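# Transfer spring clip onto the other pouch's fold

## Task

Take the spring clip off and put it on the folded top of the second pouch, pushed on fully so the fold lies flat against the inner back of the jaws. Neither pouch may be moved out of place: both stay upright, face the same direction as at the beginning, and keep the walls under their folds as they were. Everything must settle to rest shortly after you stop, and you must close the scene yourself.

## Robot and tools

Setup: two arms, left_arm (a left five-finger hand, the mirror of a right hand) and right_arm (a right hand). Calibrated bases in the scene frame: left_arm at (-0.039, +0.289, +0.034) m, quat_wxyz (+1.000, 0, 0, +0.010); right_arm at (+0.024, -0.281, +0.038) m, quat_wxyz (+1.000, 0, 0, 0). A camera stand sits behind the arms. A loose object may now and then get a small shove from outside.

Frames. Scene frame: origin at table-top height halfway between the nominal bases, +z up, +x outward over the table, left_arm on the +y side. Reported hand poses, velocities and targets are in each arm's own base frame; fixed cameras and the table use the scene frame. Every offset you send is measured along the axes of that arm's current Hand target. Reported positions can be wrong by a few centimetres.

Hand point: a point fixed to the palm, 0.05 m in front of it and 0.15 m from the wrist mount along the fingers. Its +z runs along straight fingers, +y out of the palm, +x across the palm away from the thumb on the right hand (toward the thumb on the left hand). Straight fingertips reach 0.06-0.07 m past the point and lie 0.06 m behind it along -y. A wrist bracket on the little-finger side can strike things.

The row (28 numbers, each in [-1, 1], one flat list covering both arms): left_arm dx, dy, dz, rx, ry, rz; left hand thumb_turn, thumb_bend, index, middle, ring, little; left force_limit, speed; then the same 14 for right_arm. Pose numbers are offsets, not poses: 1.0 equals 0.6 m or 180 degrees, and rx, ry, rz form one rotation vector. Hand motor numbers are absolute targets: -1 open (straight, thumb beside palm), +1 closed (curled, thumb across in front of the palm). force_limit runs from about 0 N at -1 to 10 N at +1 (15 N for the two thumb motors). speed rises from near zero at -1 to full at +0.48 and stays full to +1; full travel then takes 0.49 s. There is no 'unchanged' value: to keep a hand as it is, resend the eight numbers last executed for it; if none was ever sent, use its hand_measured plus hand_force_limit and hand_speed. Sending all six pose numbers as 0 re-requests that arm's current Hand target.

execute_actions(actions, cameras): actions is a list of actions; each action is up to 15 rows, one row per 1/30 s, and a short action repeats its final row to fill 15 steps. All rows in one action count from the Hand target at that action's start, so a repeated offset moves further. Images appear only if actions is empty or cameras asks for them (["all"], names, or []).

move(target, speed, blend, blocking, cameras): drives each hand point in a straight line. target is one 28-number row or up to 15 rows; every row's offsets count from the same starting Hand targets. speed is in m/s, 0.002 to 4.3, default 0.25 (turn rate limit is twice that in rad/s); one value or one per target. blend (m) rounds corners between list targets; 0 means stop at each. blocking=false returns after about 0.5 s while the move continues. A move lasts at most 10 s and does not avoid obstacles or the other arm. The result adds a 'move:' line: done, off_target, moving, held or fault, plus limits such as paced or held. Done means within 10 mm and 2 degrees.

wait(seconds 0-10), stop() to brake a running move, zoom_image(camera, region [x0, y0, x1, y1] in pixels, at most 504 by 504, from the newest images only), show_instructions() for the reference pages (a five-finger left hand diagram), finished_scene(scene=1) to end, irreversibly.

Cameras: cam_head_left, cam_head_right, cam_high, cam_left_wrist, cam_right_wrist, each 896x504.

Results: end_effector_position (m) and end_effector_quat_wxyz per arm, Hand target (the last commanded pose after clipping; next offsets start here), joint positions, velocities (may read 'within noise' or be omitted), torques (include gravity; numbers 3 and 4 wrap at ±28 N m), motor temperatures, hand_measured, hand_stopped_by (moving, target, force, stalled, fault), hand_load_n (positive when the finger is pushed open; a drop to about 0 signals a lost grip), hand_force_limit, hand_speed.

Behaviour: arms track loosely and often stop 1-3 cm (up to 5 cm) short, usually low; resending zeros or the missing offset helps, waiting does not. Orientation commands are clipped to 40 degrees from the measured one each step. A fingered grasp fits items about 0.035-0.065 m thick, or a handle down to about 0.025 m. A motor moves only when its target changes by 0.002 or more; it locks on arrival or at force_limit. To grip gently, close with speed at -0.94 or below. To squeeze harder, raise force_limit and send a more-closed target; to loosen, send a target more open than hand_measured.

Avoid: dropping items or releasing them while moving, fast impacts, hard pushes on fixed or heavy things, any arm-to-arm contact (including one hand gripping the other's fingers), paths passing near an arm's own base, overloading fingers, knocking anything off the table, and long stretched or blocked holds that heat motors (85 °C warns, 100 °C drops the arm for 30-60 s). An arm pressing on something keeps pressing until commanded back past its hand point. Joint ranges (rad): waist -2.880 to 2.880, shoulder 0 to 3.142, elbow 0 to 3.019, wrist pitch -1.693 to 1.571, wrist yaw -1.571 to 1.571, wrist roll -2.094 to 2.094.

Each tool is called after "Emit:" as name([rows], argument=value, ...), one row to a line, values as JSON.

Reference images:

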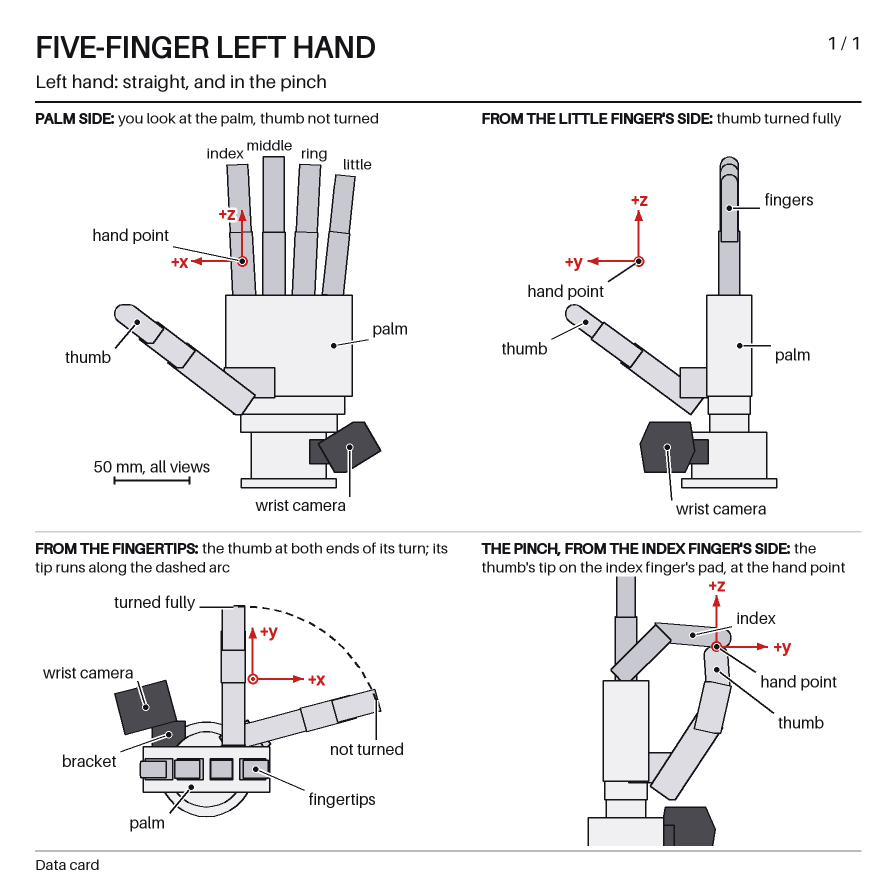

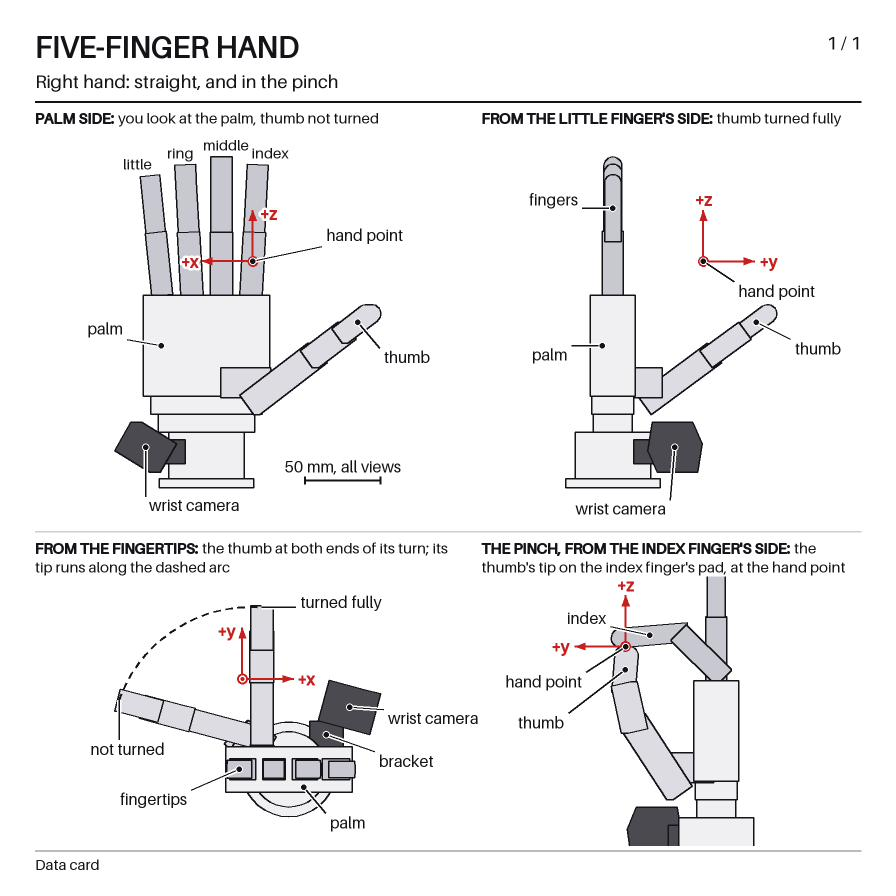

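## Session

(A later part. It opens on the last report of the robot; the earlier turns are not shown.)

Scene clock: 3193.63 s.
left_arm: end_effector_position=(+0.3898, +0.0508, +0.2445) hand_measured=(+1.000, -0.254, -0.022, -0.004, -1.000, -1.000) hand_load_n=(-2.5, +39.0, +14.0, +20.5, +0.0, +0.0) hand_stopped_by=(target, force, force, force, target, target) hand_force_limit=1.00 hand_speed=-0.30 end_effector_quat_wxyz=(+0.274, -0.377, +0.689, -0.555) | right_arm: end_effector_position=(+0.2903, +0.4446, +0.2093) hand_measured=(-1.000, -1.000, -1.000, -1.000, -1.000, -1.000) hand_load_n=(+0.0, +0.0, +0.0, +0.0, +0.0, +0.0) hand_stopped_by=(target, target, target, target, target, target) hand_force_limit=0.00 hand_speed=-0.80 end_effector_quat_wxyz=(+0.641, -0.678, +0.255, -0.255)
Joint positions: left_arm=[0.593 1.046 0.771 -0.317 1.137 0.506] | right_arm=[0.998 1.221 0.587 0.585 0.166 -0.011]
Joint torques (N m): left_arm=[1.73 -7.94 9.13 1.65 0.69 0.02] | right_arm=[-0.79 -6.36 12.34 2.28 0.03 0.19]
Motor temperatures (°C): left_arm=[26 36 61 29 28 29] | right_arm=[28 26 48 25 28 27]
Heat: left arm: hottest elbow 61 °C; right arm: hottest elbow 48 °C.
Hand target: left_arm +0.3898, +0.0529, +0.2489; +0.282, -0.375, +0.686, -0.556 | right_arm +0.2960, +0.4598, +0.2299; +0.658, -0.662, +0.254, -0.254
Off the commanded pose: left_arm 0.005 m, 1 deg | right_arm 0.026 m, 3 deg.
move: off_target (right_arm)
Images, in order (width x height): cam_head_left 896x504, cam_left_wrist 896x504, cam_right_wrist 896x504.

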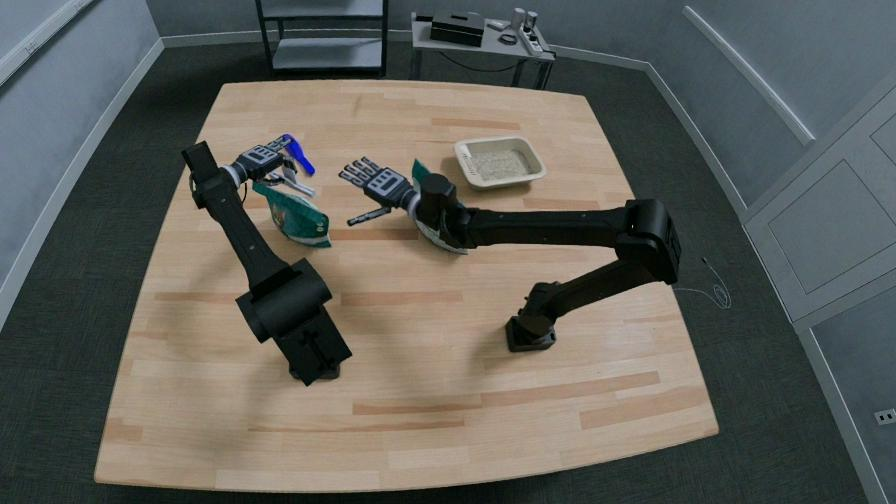

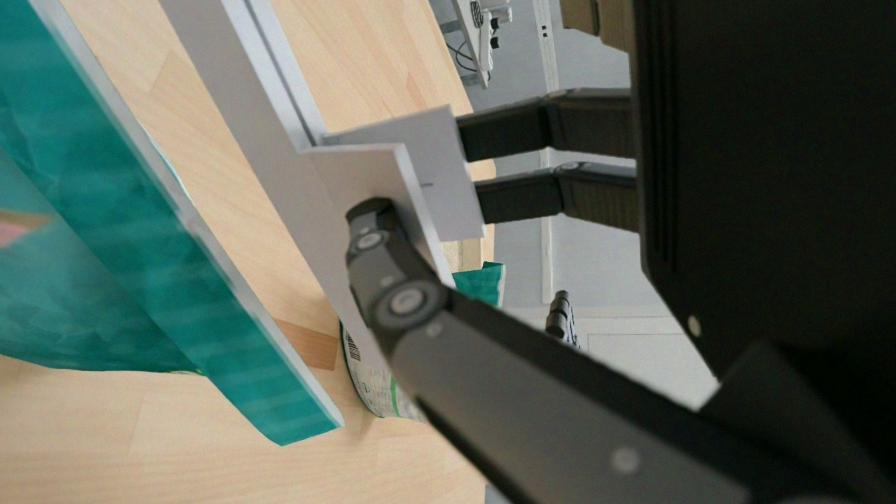

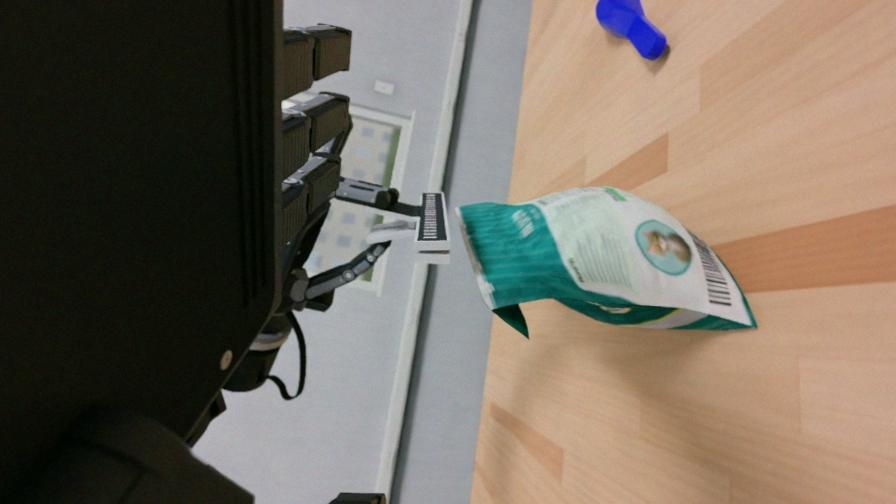

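Emit:
zoom_image(camera="cam_right_wrist", region=[380, 160, 560, 360])

Emit:
zoom_image(camera="cam_left_wrist", region=[140, 0, 500, 440])

Scaled by 2.520 from the camera's 896x504 image, which has a finer 1280x720 frame.

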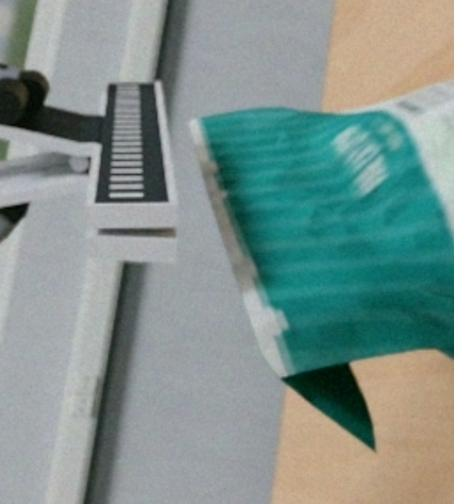

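Scaled by 1.145 from the camera's 896x504 image, which has a finer 1280x720 frame.

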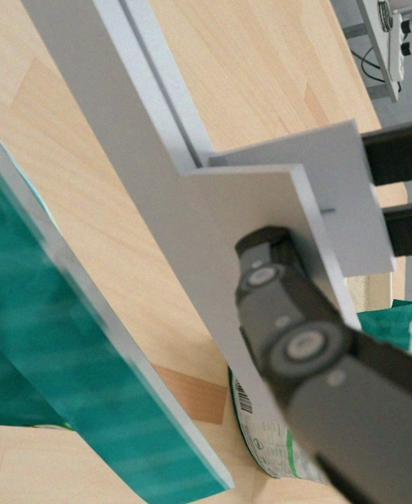

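Emit:
zoom_image(camera="cam_right_wrist", region=[400, 180, 470, 280])

Scaled by 5.040 from the camera's 896x504 image, which has a finer 1280x720 frame.

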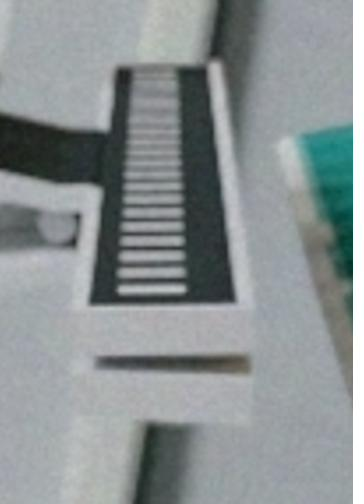

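Emit:
zoom_image(camera="cam_right_wrist", region=[450, 250, 550, 350])

Emit:
zoom_image(camera="cam_left_wrist", region=[160, 300, 360, 460])

Scaled by 5.040 from the camera's 896x504 image, which has a finer 1280x720 frame.

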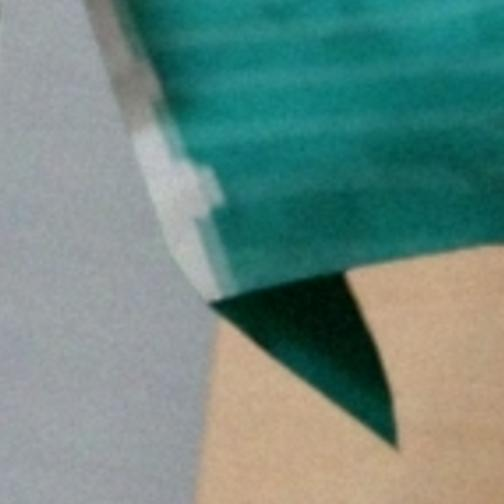

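Scaled by 2.520 from the camera's 896x504 image, which has a finer 1280x720 frame.

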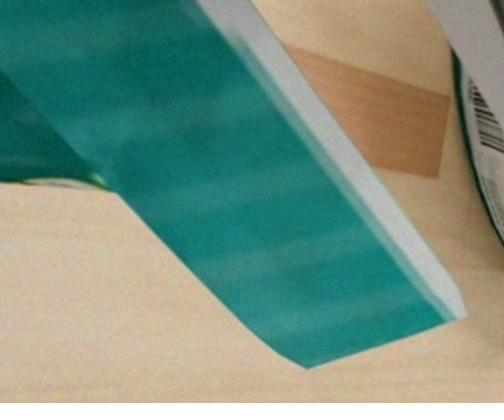

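Emit:
move(target=[0,0,0,0,0,0,1,0.1,0.28,0.35,-1,-1,1.0,-0.3,-0.0713,0.0400,-0.0103,-0.003,0.150,0.007,-1,-1,-1,-1,-1,-1,0,-0.8], speed=0.1, cameras=["cam_left_wrist","cam_right_wrist"])

Scene clock: 3294.63 s.
left_arm: end_effector_position=(+0.3898, +0.0507, +0.2445) hand_measured=(+1.000, -0.254, -0.022, -0.004, -1.000, -1.000) hand_load_n=(-2.0, +38.5, +14.0, +20.5, +0.0, +0.0) hand_stopped_by=(target, force, force, force, target, target) hand_force_limit=1.00 hand_speed=-0.30 end_effector_quat_wxyz=(+0.274, -0.377, +0.689, -0.555) | right_arm: end_effector_position=(+0.2593, +0.4670, +0.1916) hand_measured=(-1.000, -1.000, -1.000, -1.000, -1.000, -1.000) hand_load_n=(+0.0, +0.0, -0.5, +0.0, -0.5, +0.0) hand_stopped_by=(target, target, target, target, target, target) hand_force_limit=0.00 hand_speed=-0.80 end_effector_quat_wxyz=(+0.564, -0.599, +0.402, -0.403)
Joint positions: left_arm=[0.593 1.046 0.771 -0.317 1.137 0.506] | right_arm=[1.334 1.388 0.677 0.64 0.974 0.029]
Joint torques (N m): left_arm=[1.55 -7.53 9.11 1.58 0.69 0.01] | right_arm=[-1.03 -7 11.34 2 0.07 0.22]
Motor temperatures (°C): left_arm=[26 35 56 29 28 29] | right_arm=[28 26 48 25 28 27]
Heat: left arm: hottest elbow 56 °C; right arm: hottest elbow 48 °C.
Hand target: left_arm +0.3897, +0.0529, +0.2488; +0.281, -0.375, +0.687, -0.556 | right_arm +0.2601, +0.4838, +0.2059; +0.580, -0.585, +0.409, -0.393
Off the commanded pose: left_arm 0.005 m, 1 deg | right_arm 0.022 m, 3 deg.
move: off_target (right_arm)
Images, in order (width x height): cam_left_wrist 896x504, cam_right_wrist 896x504.

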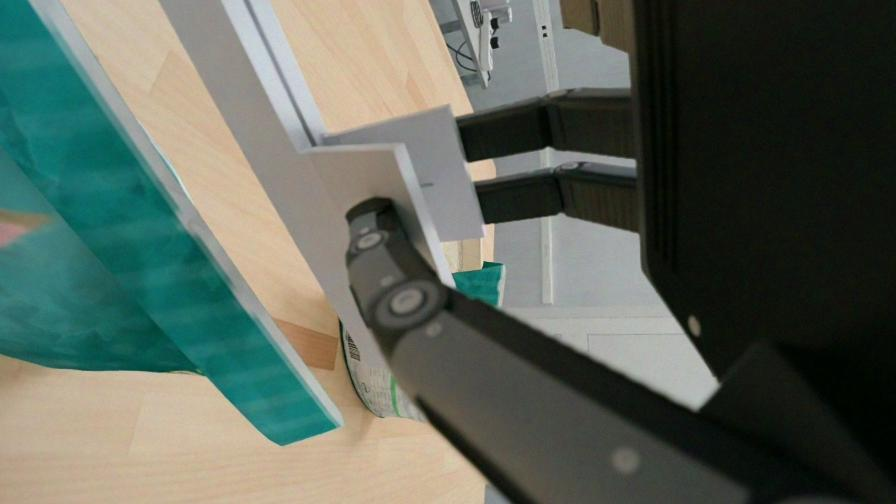

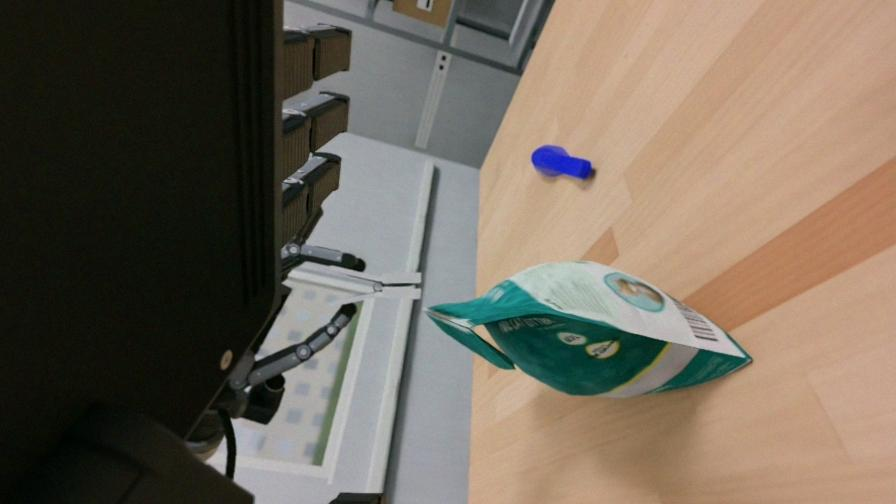

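Excellent end-on view now. Zoom.

Emit:
zoom_image(camera="cam_right_wrist", region=[330, 230, 530, 380])

Emit:
zoom_image(camera="cam_right_wrist", region=[350, 260, 440, 320])

Scaled by 2.520 from the camera's 896x504 image, which has a finer 1280x720 frame.

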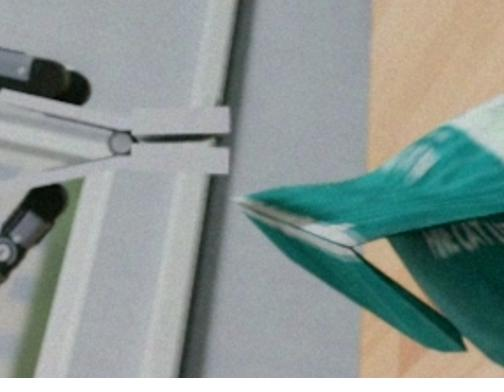

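Scaled by 5.600 from the camera's 896x504 image, which has a finer 1280x720 frame.

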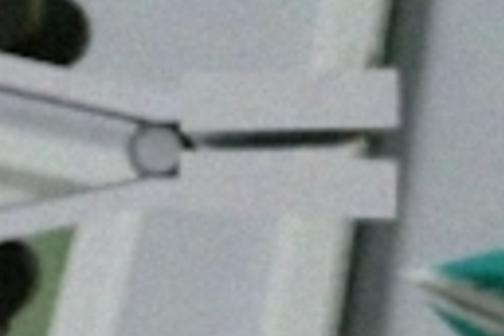

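Emit:
zoom_image(camera="cam_right_wrist", region=[366, 265, 426, 305])

Scaled by 8.400 from the camera's 896x504 image, which has a finer 1280x720 frame.

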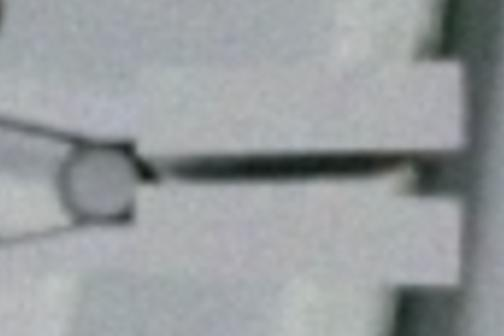

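Emit:
move(target=[0,0.0375,-0.0207,0,-0.0027,-0.0007,1,0.1,0.28,0.35,-1,-1,1.0,-0.3,0,0,0,0,0,0,-1,-1,-1,-1,-1,-1,0,-0.8], speed=0.04, cameras=["cam_left_wrist","cam_right_wrist"])

Emit:
zoom_image(camera="cam_right_wrist", region=[360, 260, 540, 400])

Scene clock: 3420.50 s.
left_arm: end_effector_position=(+0.3759, +0.0597, +0.2270) hand_measured=(+1.000, -0.254, -0.022, -0.004, -1.000, -1.000) hand_load_n=(-2.5, +39.0, +14.0, +20.5, +0.0, +0.0) hand_stopped_by=(target, force, force, force, target, target) hand_force_limit=1.00 hand_speed=-0.30 end_effector_quat_wxyz=(+0.275, -0.384, +0.684, -0.556) | right_arm: end_effector_position=(+0.2594, +0.4669, +0.1916) hand_measured=(-1.000, -1.000, -1.000, -1.000, -1.000, -1.000) hand_load_n=(+0.0, +0.0, +0.0, +0.0, +0.0, -0.5) hand_stopped_by=(target, target, target, target, target, target) hand_force_limit=0.00 hand_speed=-0.80 end_effector_quat_wxyz=(+0.564, -0.599, +0.402, -0.403)
Joint positions: left_arm=[0.643 1.043 0.725 -0.317 1.17 0.543] | right_arm=[1.334 1.388 0.677 0.64 0.974 0.029]
Joint torques (N m): left_arm=[1.55 -7.12 8.94 1.31 0.74 0.18] | right_arm=[-0.5 -7.47 11.3 2.04 0.06 0.18]
Motor temperatures (°C): left_arm=[26 34 55 30 28 29] | right_arm=[28 26 47 25 28 27]
Heat: left arm: hottest elbow 55 °C; right arm: hottest elbow 47 °C.
Hand target: left_arm +0.3752, +0.0620, +0.2298; +0.284, -0.378, +0.685, -0.554 | right_arm +0.2601, +0.4837, +0.2059; +0.580, -0.585, +0.409, -0.393
Off the commanded pose: left_arm 0.004 m, 1 deg | right_arm 0.022 m, 3 deg.
move: off_target (right_arm)
Images, in order (width x height): cam_left_wrist 896x504, cam_right_wrist 896x504.

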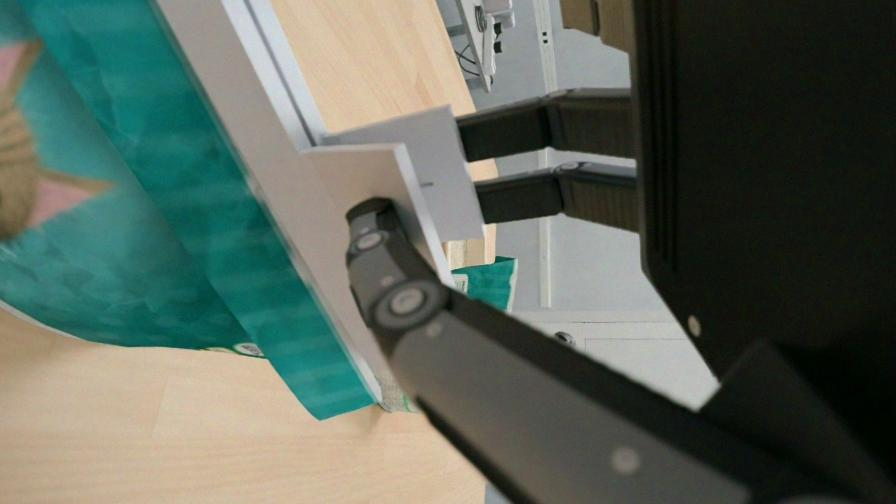

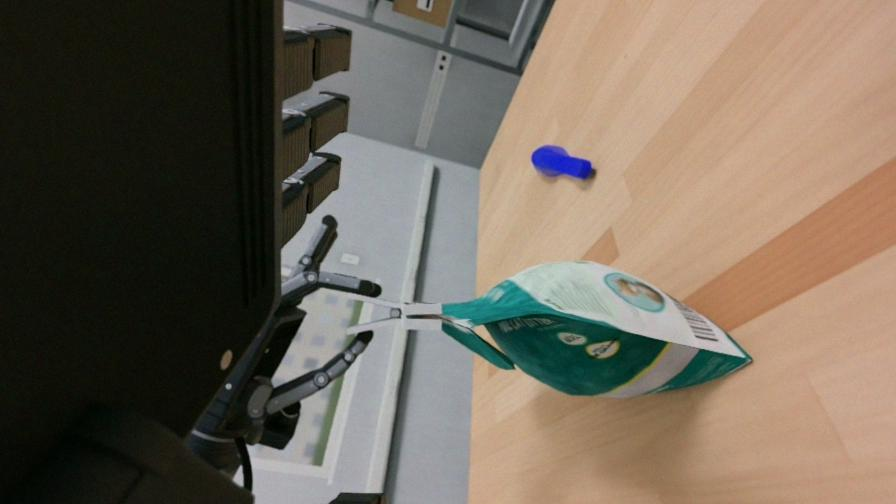

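Scaled by 2.800 from the camera's 896x504 image, which has a finer 1280x720 frame.

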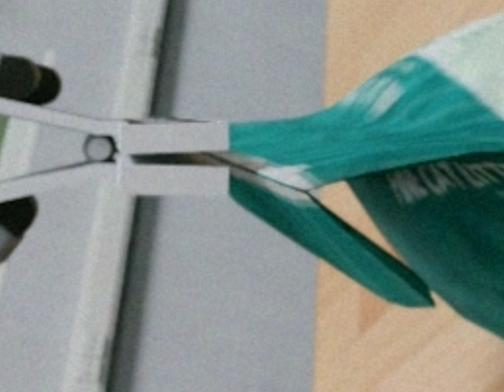

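Emit:
zoom_image(camera="cam_right_wrist", region=[385, 290, 475, 350])

Emit:
zoom_image(camera="cam_left_wrist", region=[140, 0, 420, 440])

Scaled by 5.600 from the camera's 896x504 image, which has a finer 1280x720 frame.

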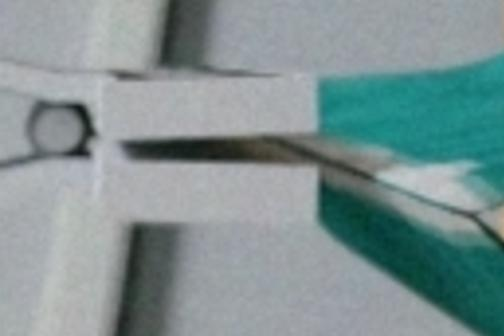

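Scaled by 1.145 from the camera's 896x504 image, which has a finer 1280x720 frame.

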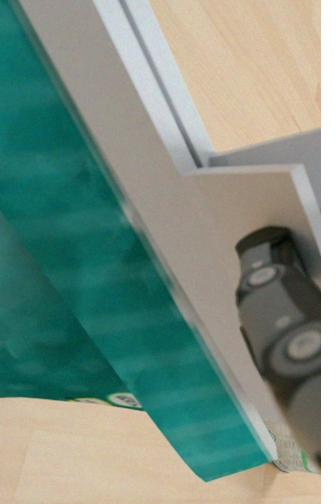

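Emit:
zoom_image(camera="cam_right_wrist", region=[390, 294, 450, 324])

Scaled by 8.400 from the camera's 896x504 image, which has a finer 1280x720 frame.

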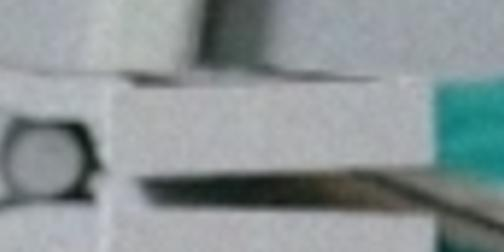

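Emit:
zoom_image(camera="cam_left_wrist", region=[130, 0, 290, 210])

Emit:
zoom_image(camera="cam_left_wrist", region=[260, 210, 420, 420])

Scaled by 2.400 from the camera's 896x504 image, which has a finer 1280x720 frame.

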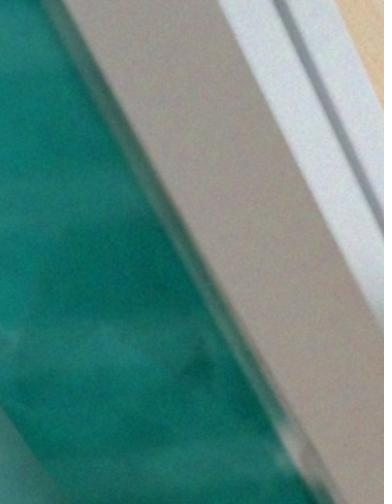

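Scaled by 2.400 from the camera's 896x504 image, which has a finer 1280x720 frame.

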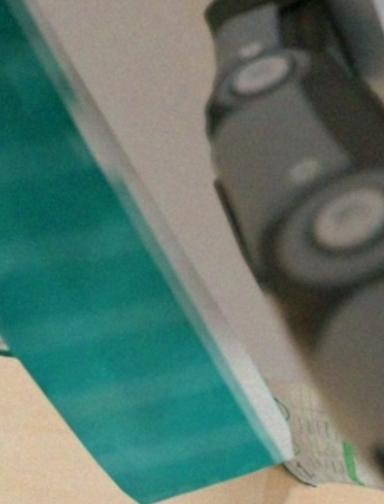

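Emit:
move(target=[0,0.0100,-0.0055,0,0,0,1,0.1,0.28,0.35,-1,-1,1.0,-0.3,0,0,0,0,0,0,-1,-1,-1,-1,-1,-1,0,-0.8], speed=0.04, cameras=["all"])

Emit:
zoom_image(camera="cam_right_wrist", region=[385, 290, 485, 350])

Emit:
zoom_image(camera="cam_high", region=[200, 50, 500, 350])

Scene clock: 3486.50 s.
left_arm: end_effector_position=(+0.3728, +0.0625, +0.2233) hand_measured=(+1.000, -0.254, -0.022, -0.004, -1.000, -1.000) hand_load_n=(-2.5, +39.0, +14.0, +20.5, -0.5, +0.0) hand_stopped_by=(target, force, force, force, target, target) hand_force_limit=1.00 hand_speed=-0.30 end_effector_quat_wxyz=(+0.278, -0.381, +0.684, -0.556) | right_arm: end_effector_position=(+0.2594, +0.4669, +0.1916) hand_measured=(-1.000, -1.000, -1.000, -1.000, -1.000, -1.000) hand_load_n=(+0.0, +0.0, +0.0, +0.0, +0.0, +0.0) hand_stopped_by=(target, target, target, target, target, target) hand_force_limit=0.00 hand_speed=-0.80 end_effector_quat_wxyz=(+0.564, -0.599, +0.402, -0.403)
Joint positions: left_arm=[0.656 1.043 0.716 -0.317 1.182 0.563] | right_arm=[1.334 1.388 0.677 0.64 0.974 0.029]
Joint torques (N m): left_arm=[1.44 -7.18 8.87 0.99 0.74 0.15] | right_arm=[-0.67 -7.82 11.18 2.04 0.06 0.13]
Motor temperatures (°C): left_arm=[26 35 57 29 29 29] | right_arm=[28 26 47 25 28 27]
Heat: left arm: hottest elbow 57 °C; right arm: hottest elbow 47 °C.
Hand target: left_arm +0.3713, +0.0644, +0.2247; +0.284, -0.378, +0.685, -0.554 | right_arm +0.2601, +0.4837, +0.2059; +0.580, -0.585, +0.409, -0.393
Off the commanded pose: left_arm 0.003 m, 1 deg | right_arm 0.022 m, 3 deg.
move: off_target (right_arm)

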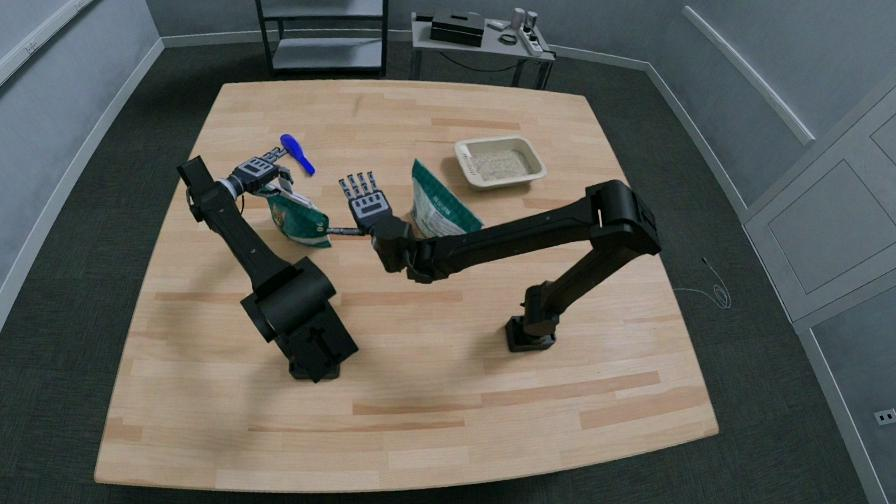

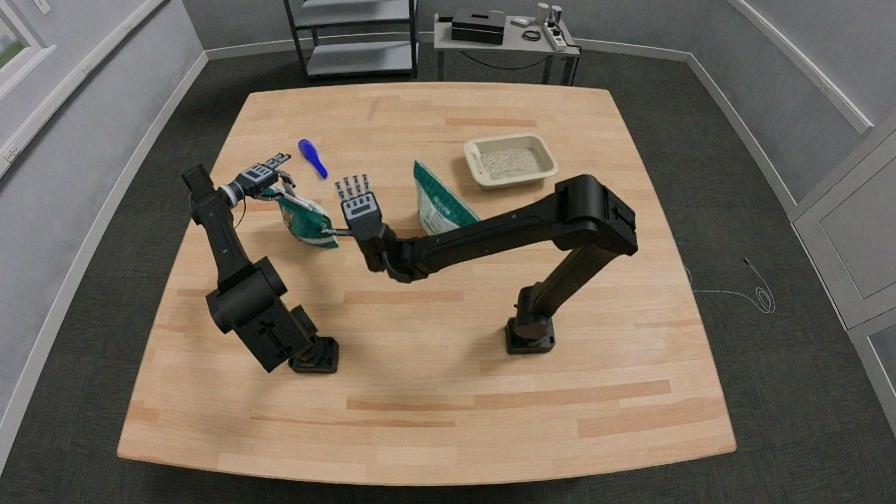

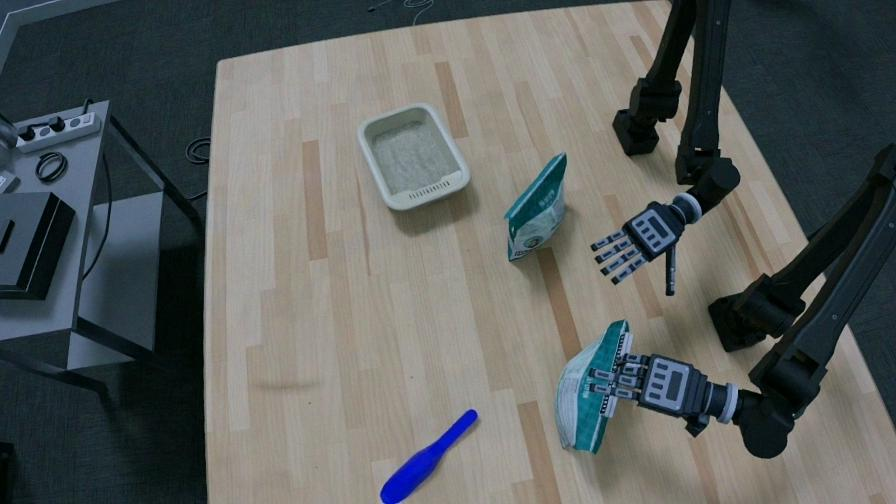

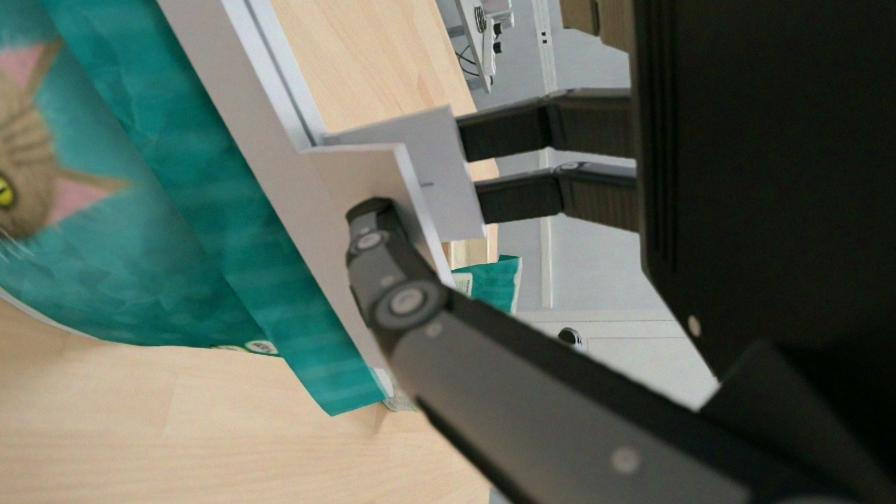

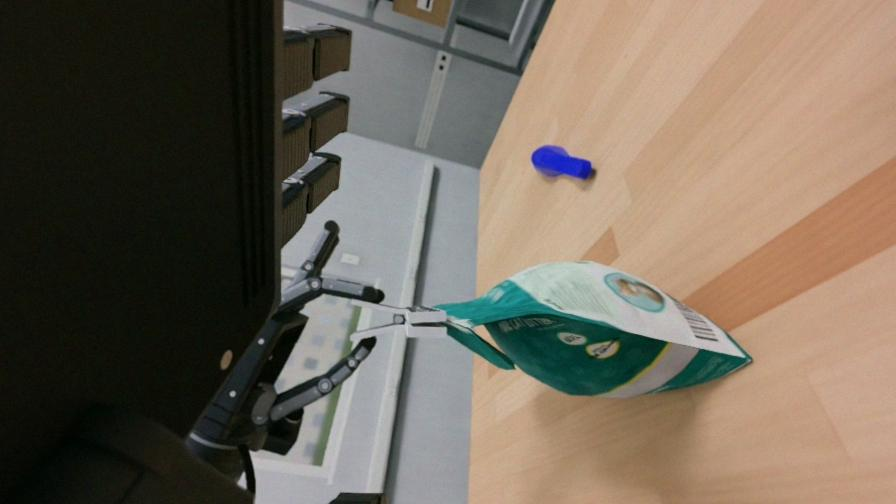

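Scaled by 5.040 from the camera's 896x504 image, which has a finer 1280x720 frame.

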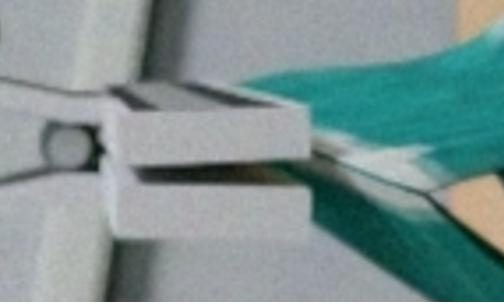

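Scaled by 1.680 from the camera's 896x504 image, which has a finer 1280x720 frame.

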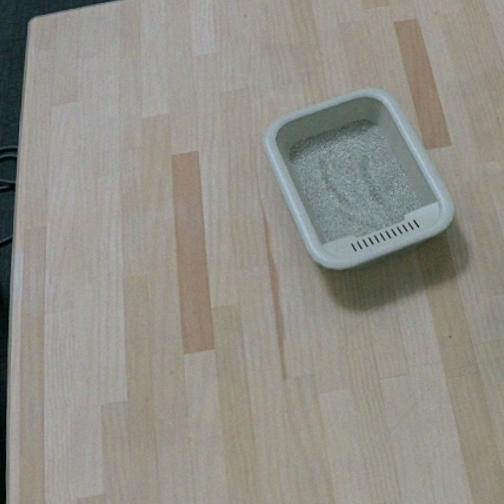

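Emit:
move(target=[0.0048,-0.0063,-0.0005,-0.0003,-0.0016,0.0185,1,0.1,0.28,0.35,-1,-1,1.0,-0.3,0,0,0,0,0,0,-1,-1,-1,-1,-1,-1,0,-0.8], speed=0.04, cameras=["cam_left_wrist","cam_right_wrist","cam_high"])

Emit:
zoom_image(camera="cam_right_wrist", region=[385, 290, 485, 350])

Emit:
zoom_image(camera="cam_high", region=[540, 310, 700, 470])

Scene clock: 3508.97 s.
left_arm: end_effector_position=(+0.3711, +0.0630, +0.2278) hand_measured=(+1.000, -0.254, -0.022, -0.004, -1.000, -1.000) hand_load_n=(-2.5, +39.0, +14.0, +21.0, +0.0, +0.0) hand_stopped_by=(target, force, force, force, target, target) hand_force_limit=1.00 hand_speed=-0.30 end_effector_quat_wxyz=(+0.298, -0.364, +0.693, -0.547) | right_arm: end_effector_position=(+0.2594, +0.4669, +0.1916) hand_measured=(-1.000, -1.000, -1.000, -1.000, -1.000, -1.000) hand_load_n=(+0.0, +0.0, +0.0, +0.0, +0.0, +0.0) hand_stopped_by=(target, target, target, target, target, target) hand_force_limit=0.00 hand_speed=-0.80 end_effector_quat_wxyz=(+0.564, -0.599, +0.402, -0.403)
Joint positions: left_arm=[0.656 1.015 0.711 -0.317 1.176 0.6] | right_arm=[1.334 1.388 0.677 0.64 0.974 0.029]
Joint torques (N m): left_arm=[0.62 -7.12 8.79 0.96 0.39 0.18] | right_arm=[-0.67 -7.53 11.34 2.07 0.06 0.17]
Heat: left arm: hottest elbow 54 °C; right arm: hottest elbow 47 °C.
Hand target: left_arm +0.3703, +0.0618, +0.2285; +0.301, -0.360, +0.695, -0.545 | right_arm +0.2601, +0.4837, +0.2059; +0.580, -0.585, +0.409, -0.393
Off the commanded pose: left_arm 0.002 m, 1 deg | right_arm 0.022 m, 3 deg.
move: off_target (right_arm)
Images, in order (width x height): cam_high 896x504, cam_left_wrist 896x504, cam_right_wrist 896x504.

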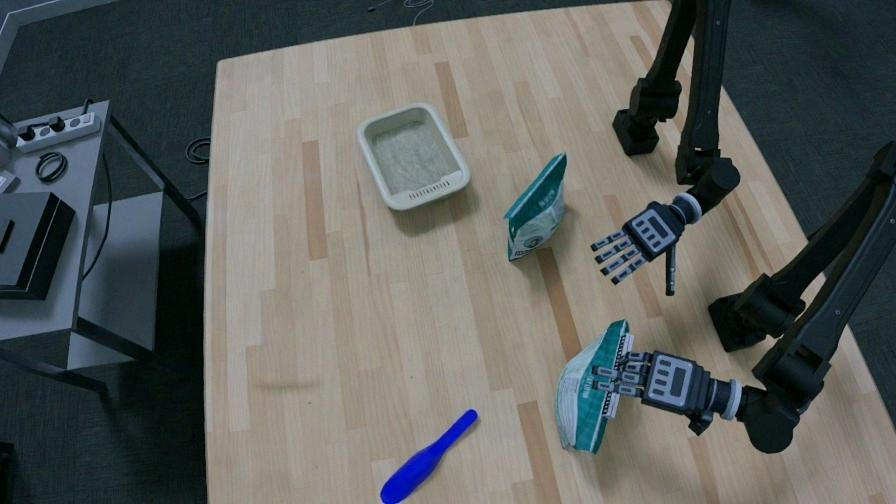

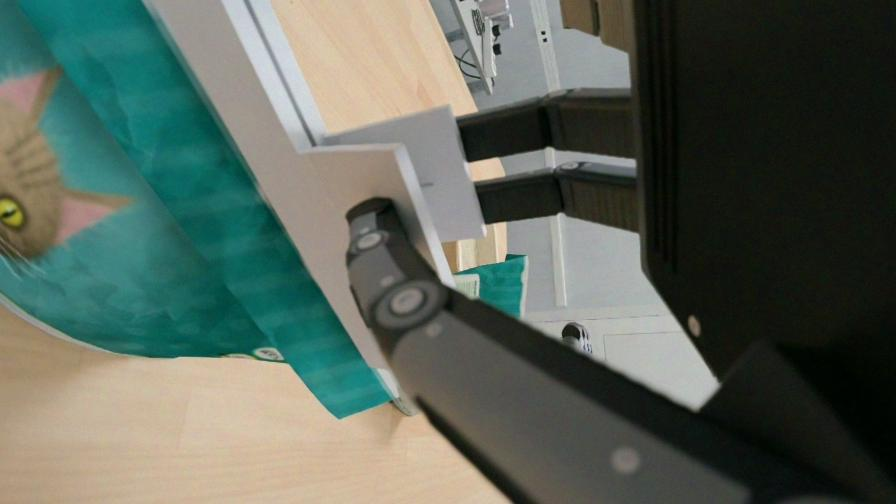

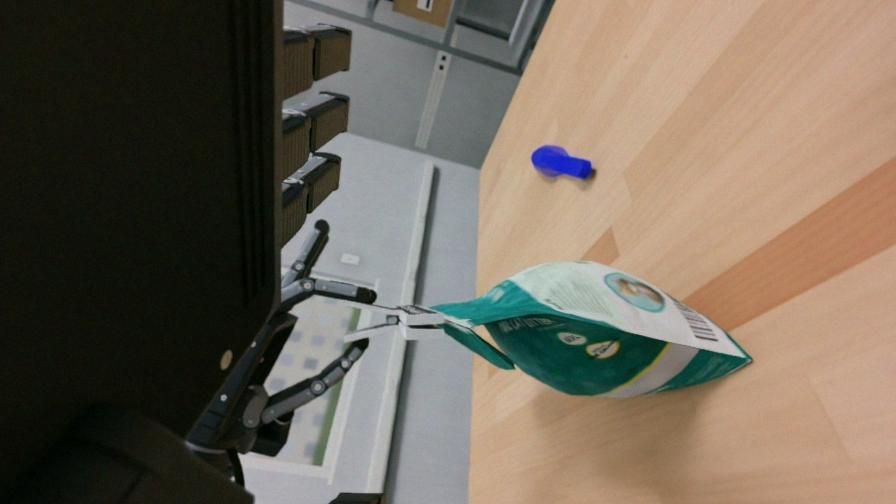

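Scaled by 5.040 from the camera's 896x504 image, which has a finer 1280x720 frame.

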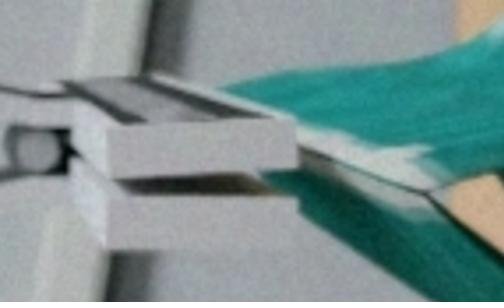

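Scaled by 3.150 from the camera's 896x504 image, which has a finer 1280x720 frame.

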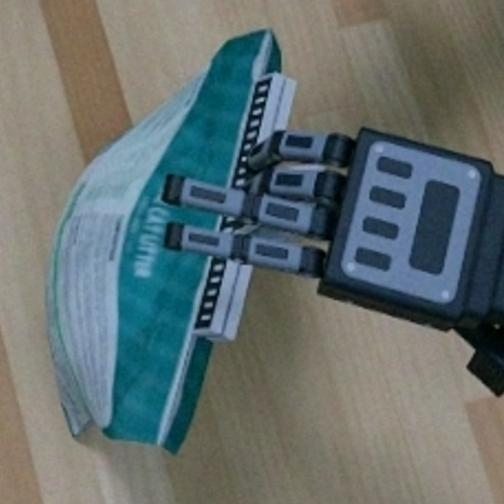

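Emit:
move(target=[0.0003,0.0152,0.0087,0,0,0,1,0.1,0.28,0.35,-1,-1,1.0,-0.3,0,0,0,0,0,0,-1,-1,-1,-1,-1,-1,0,-0.8], speed=0.03, cameras=["cam_left_wrist","cam_right_wrist","cam_high"])

Emit:
zoom_image(camera="cam_right_wrist", region=[400, 290, 500, 350])

Emit:
zoom_image(camera="cam_high", region=[560, 310, 660, 470])

Scene clock: 3538.33 s.
left_arm: end_effector_position=(+0.3706, +0.0613, +0.2214) hand_measured=(+1.000, -0.254, -0.022, -0.004, -1.000, -1.000) hand_load_n=(-2.5, +38.5, +13.0, +21.0, +0.0, +0.0) hand_stopped_by=(target, force, force, force, target, target) hand_force_limit=1.00 hand_speed=-0.30 end_effector_quat_wxyz=(+0.299, -0.363, +0.694, -0.546) | right_arm: end_effector_position=(+0.2594, +0.4669, +0.1916) hand_measured=(-1.000, -1.000, -1.000, -1.000, -1.000, -1.000) hand_load_n=(-0.5, +0.0, +0.0, +0.0, +0.0, +0.0) hand_stopped_by=(target, target, target, target, target, target) hand_force_limit=0.00 hand_speed=-0.80 end_effector_quat_wxyz=(+0.564, -0.599, +0.402, -0.403)
Joint positions: left_arm=[0.652 1.015 0.693 -0.295 1.171 0.599] | right_arm=[1.334 1.388 0.677 0.64 0.974 0.029]
Joint torques (N m): left_arm=[0.32 -5.19 8.65 1.59 0.27 0.12] | right_arm=[-0.67 -8 11.43 2.03 0.13 0.22]
Heat: left arm: hottest elbow 53 °C; right arm: hottest elbow 47 °C.
Hand target: left_arm +0.3728, +0.0602, +0.2184; +0.301, -0.359, +0.695, -0.545 | right_arm +0.2601, +0.4837, +0.2059; +0.580, -0.585, +0.409, -0.393
Off the commanded pose: left_arm 0.004 m, 0 deg | right_arm 0.022 m, 3 deg.
move: off_target (right_arm)
Images, in order (width x height): cam_high 896x504, cam_left_wrist 896x504, cam_right_wrist 896x504.

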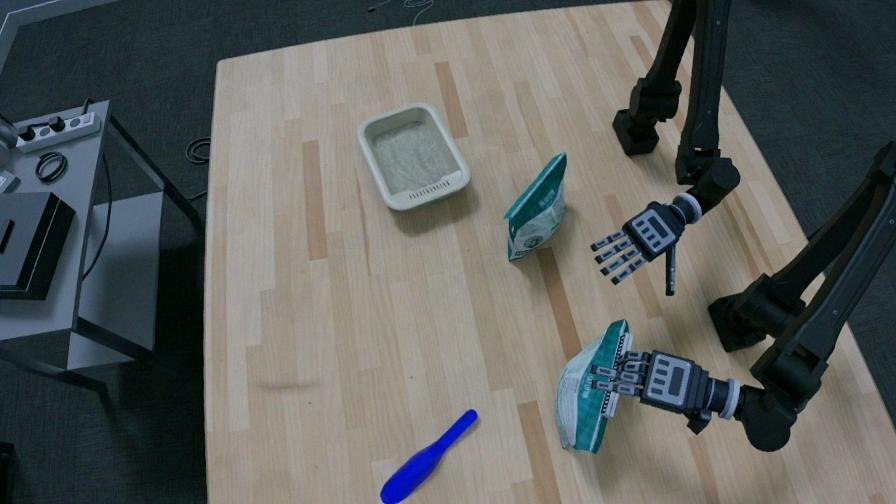

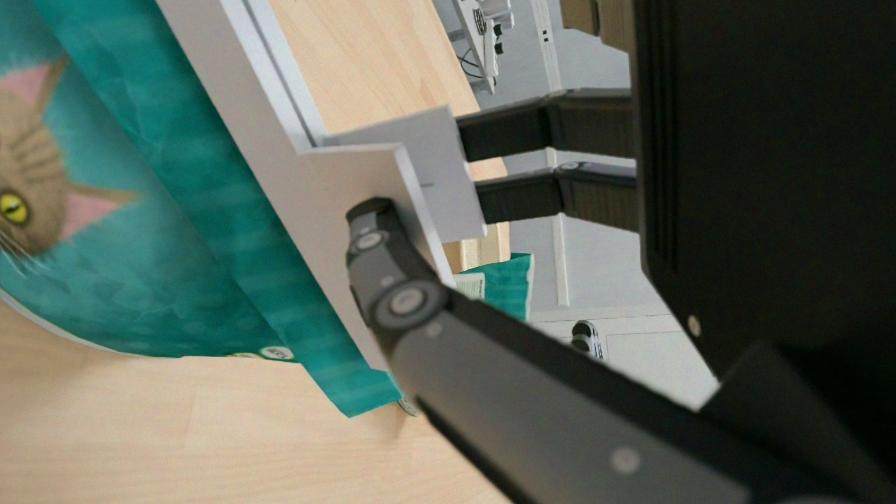

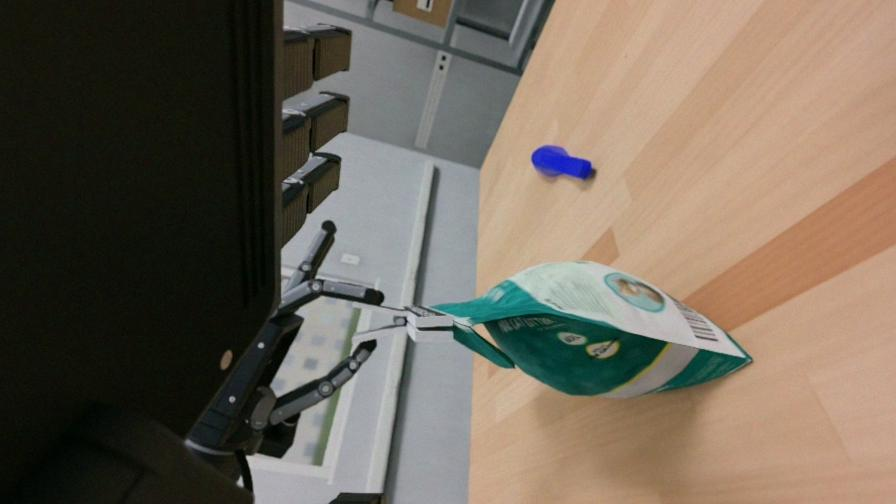

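Scaled by 5.040 from the camera's 896x504 image, which has a finer 1280x720 frame.

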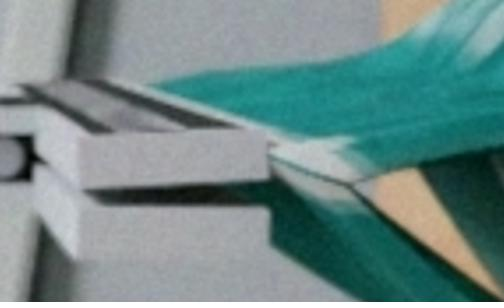

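Scaled by 3.150 from the camera's 896x504 image, which has a finer 1280x720 frame.

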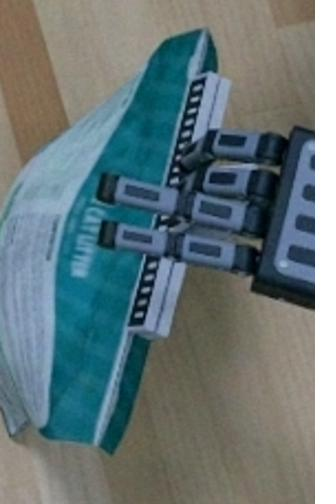

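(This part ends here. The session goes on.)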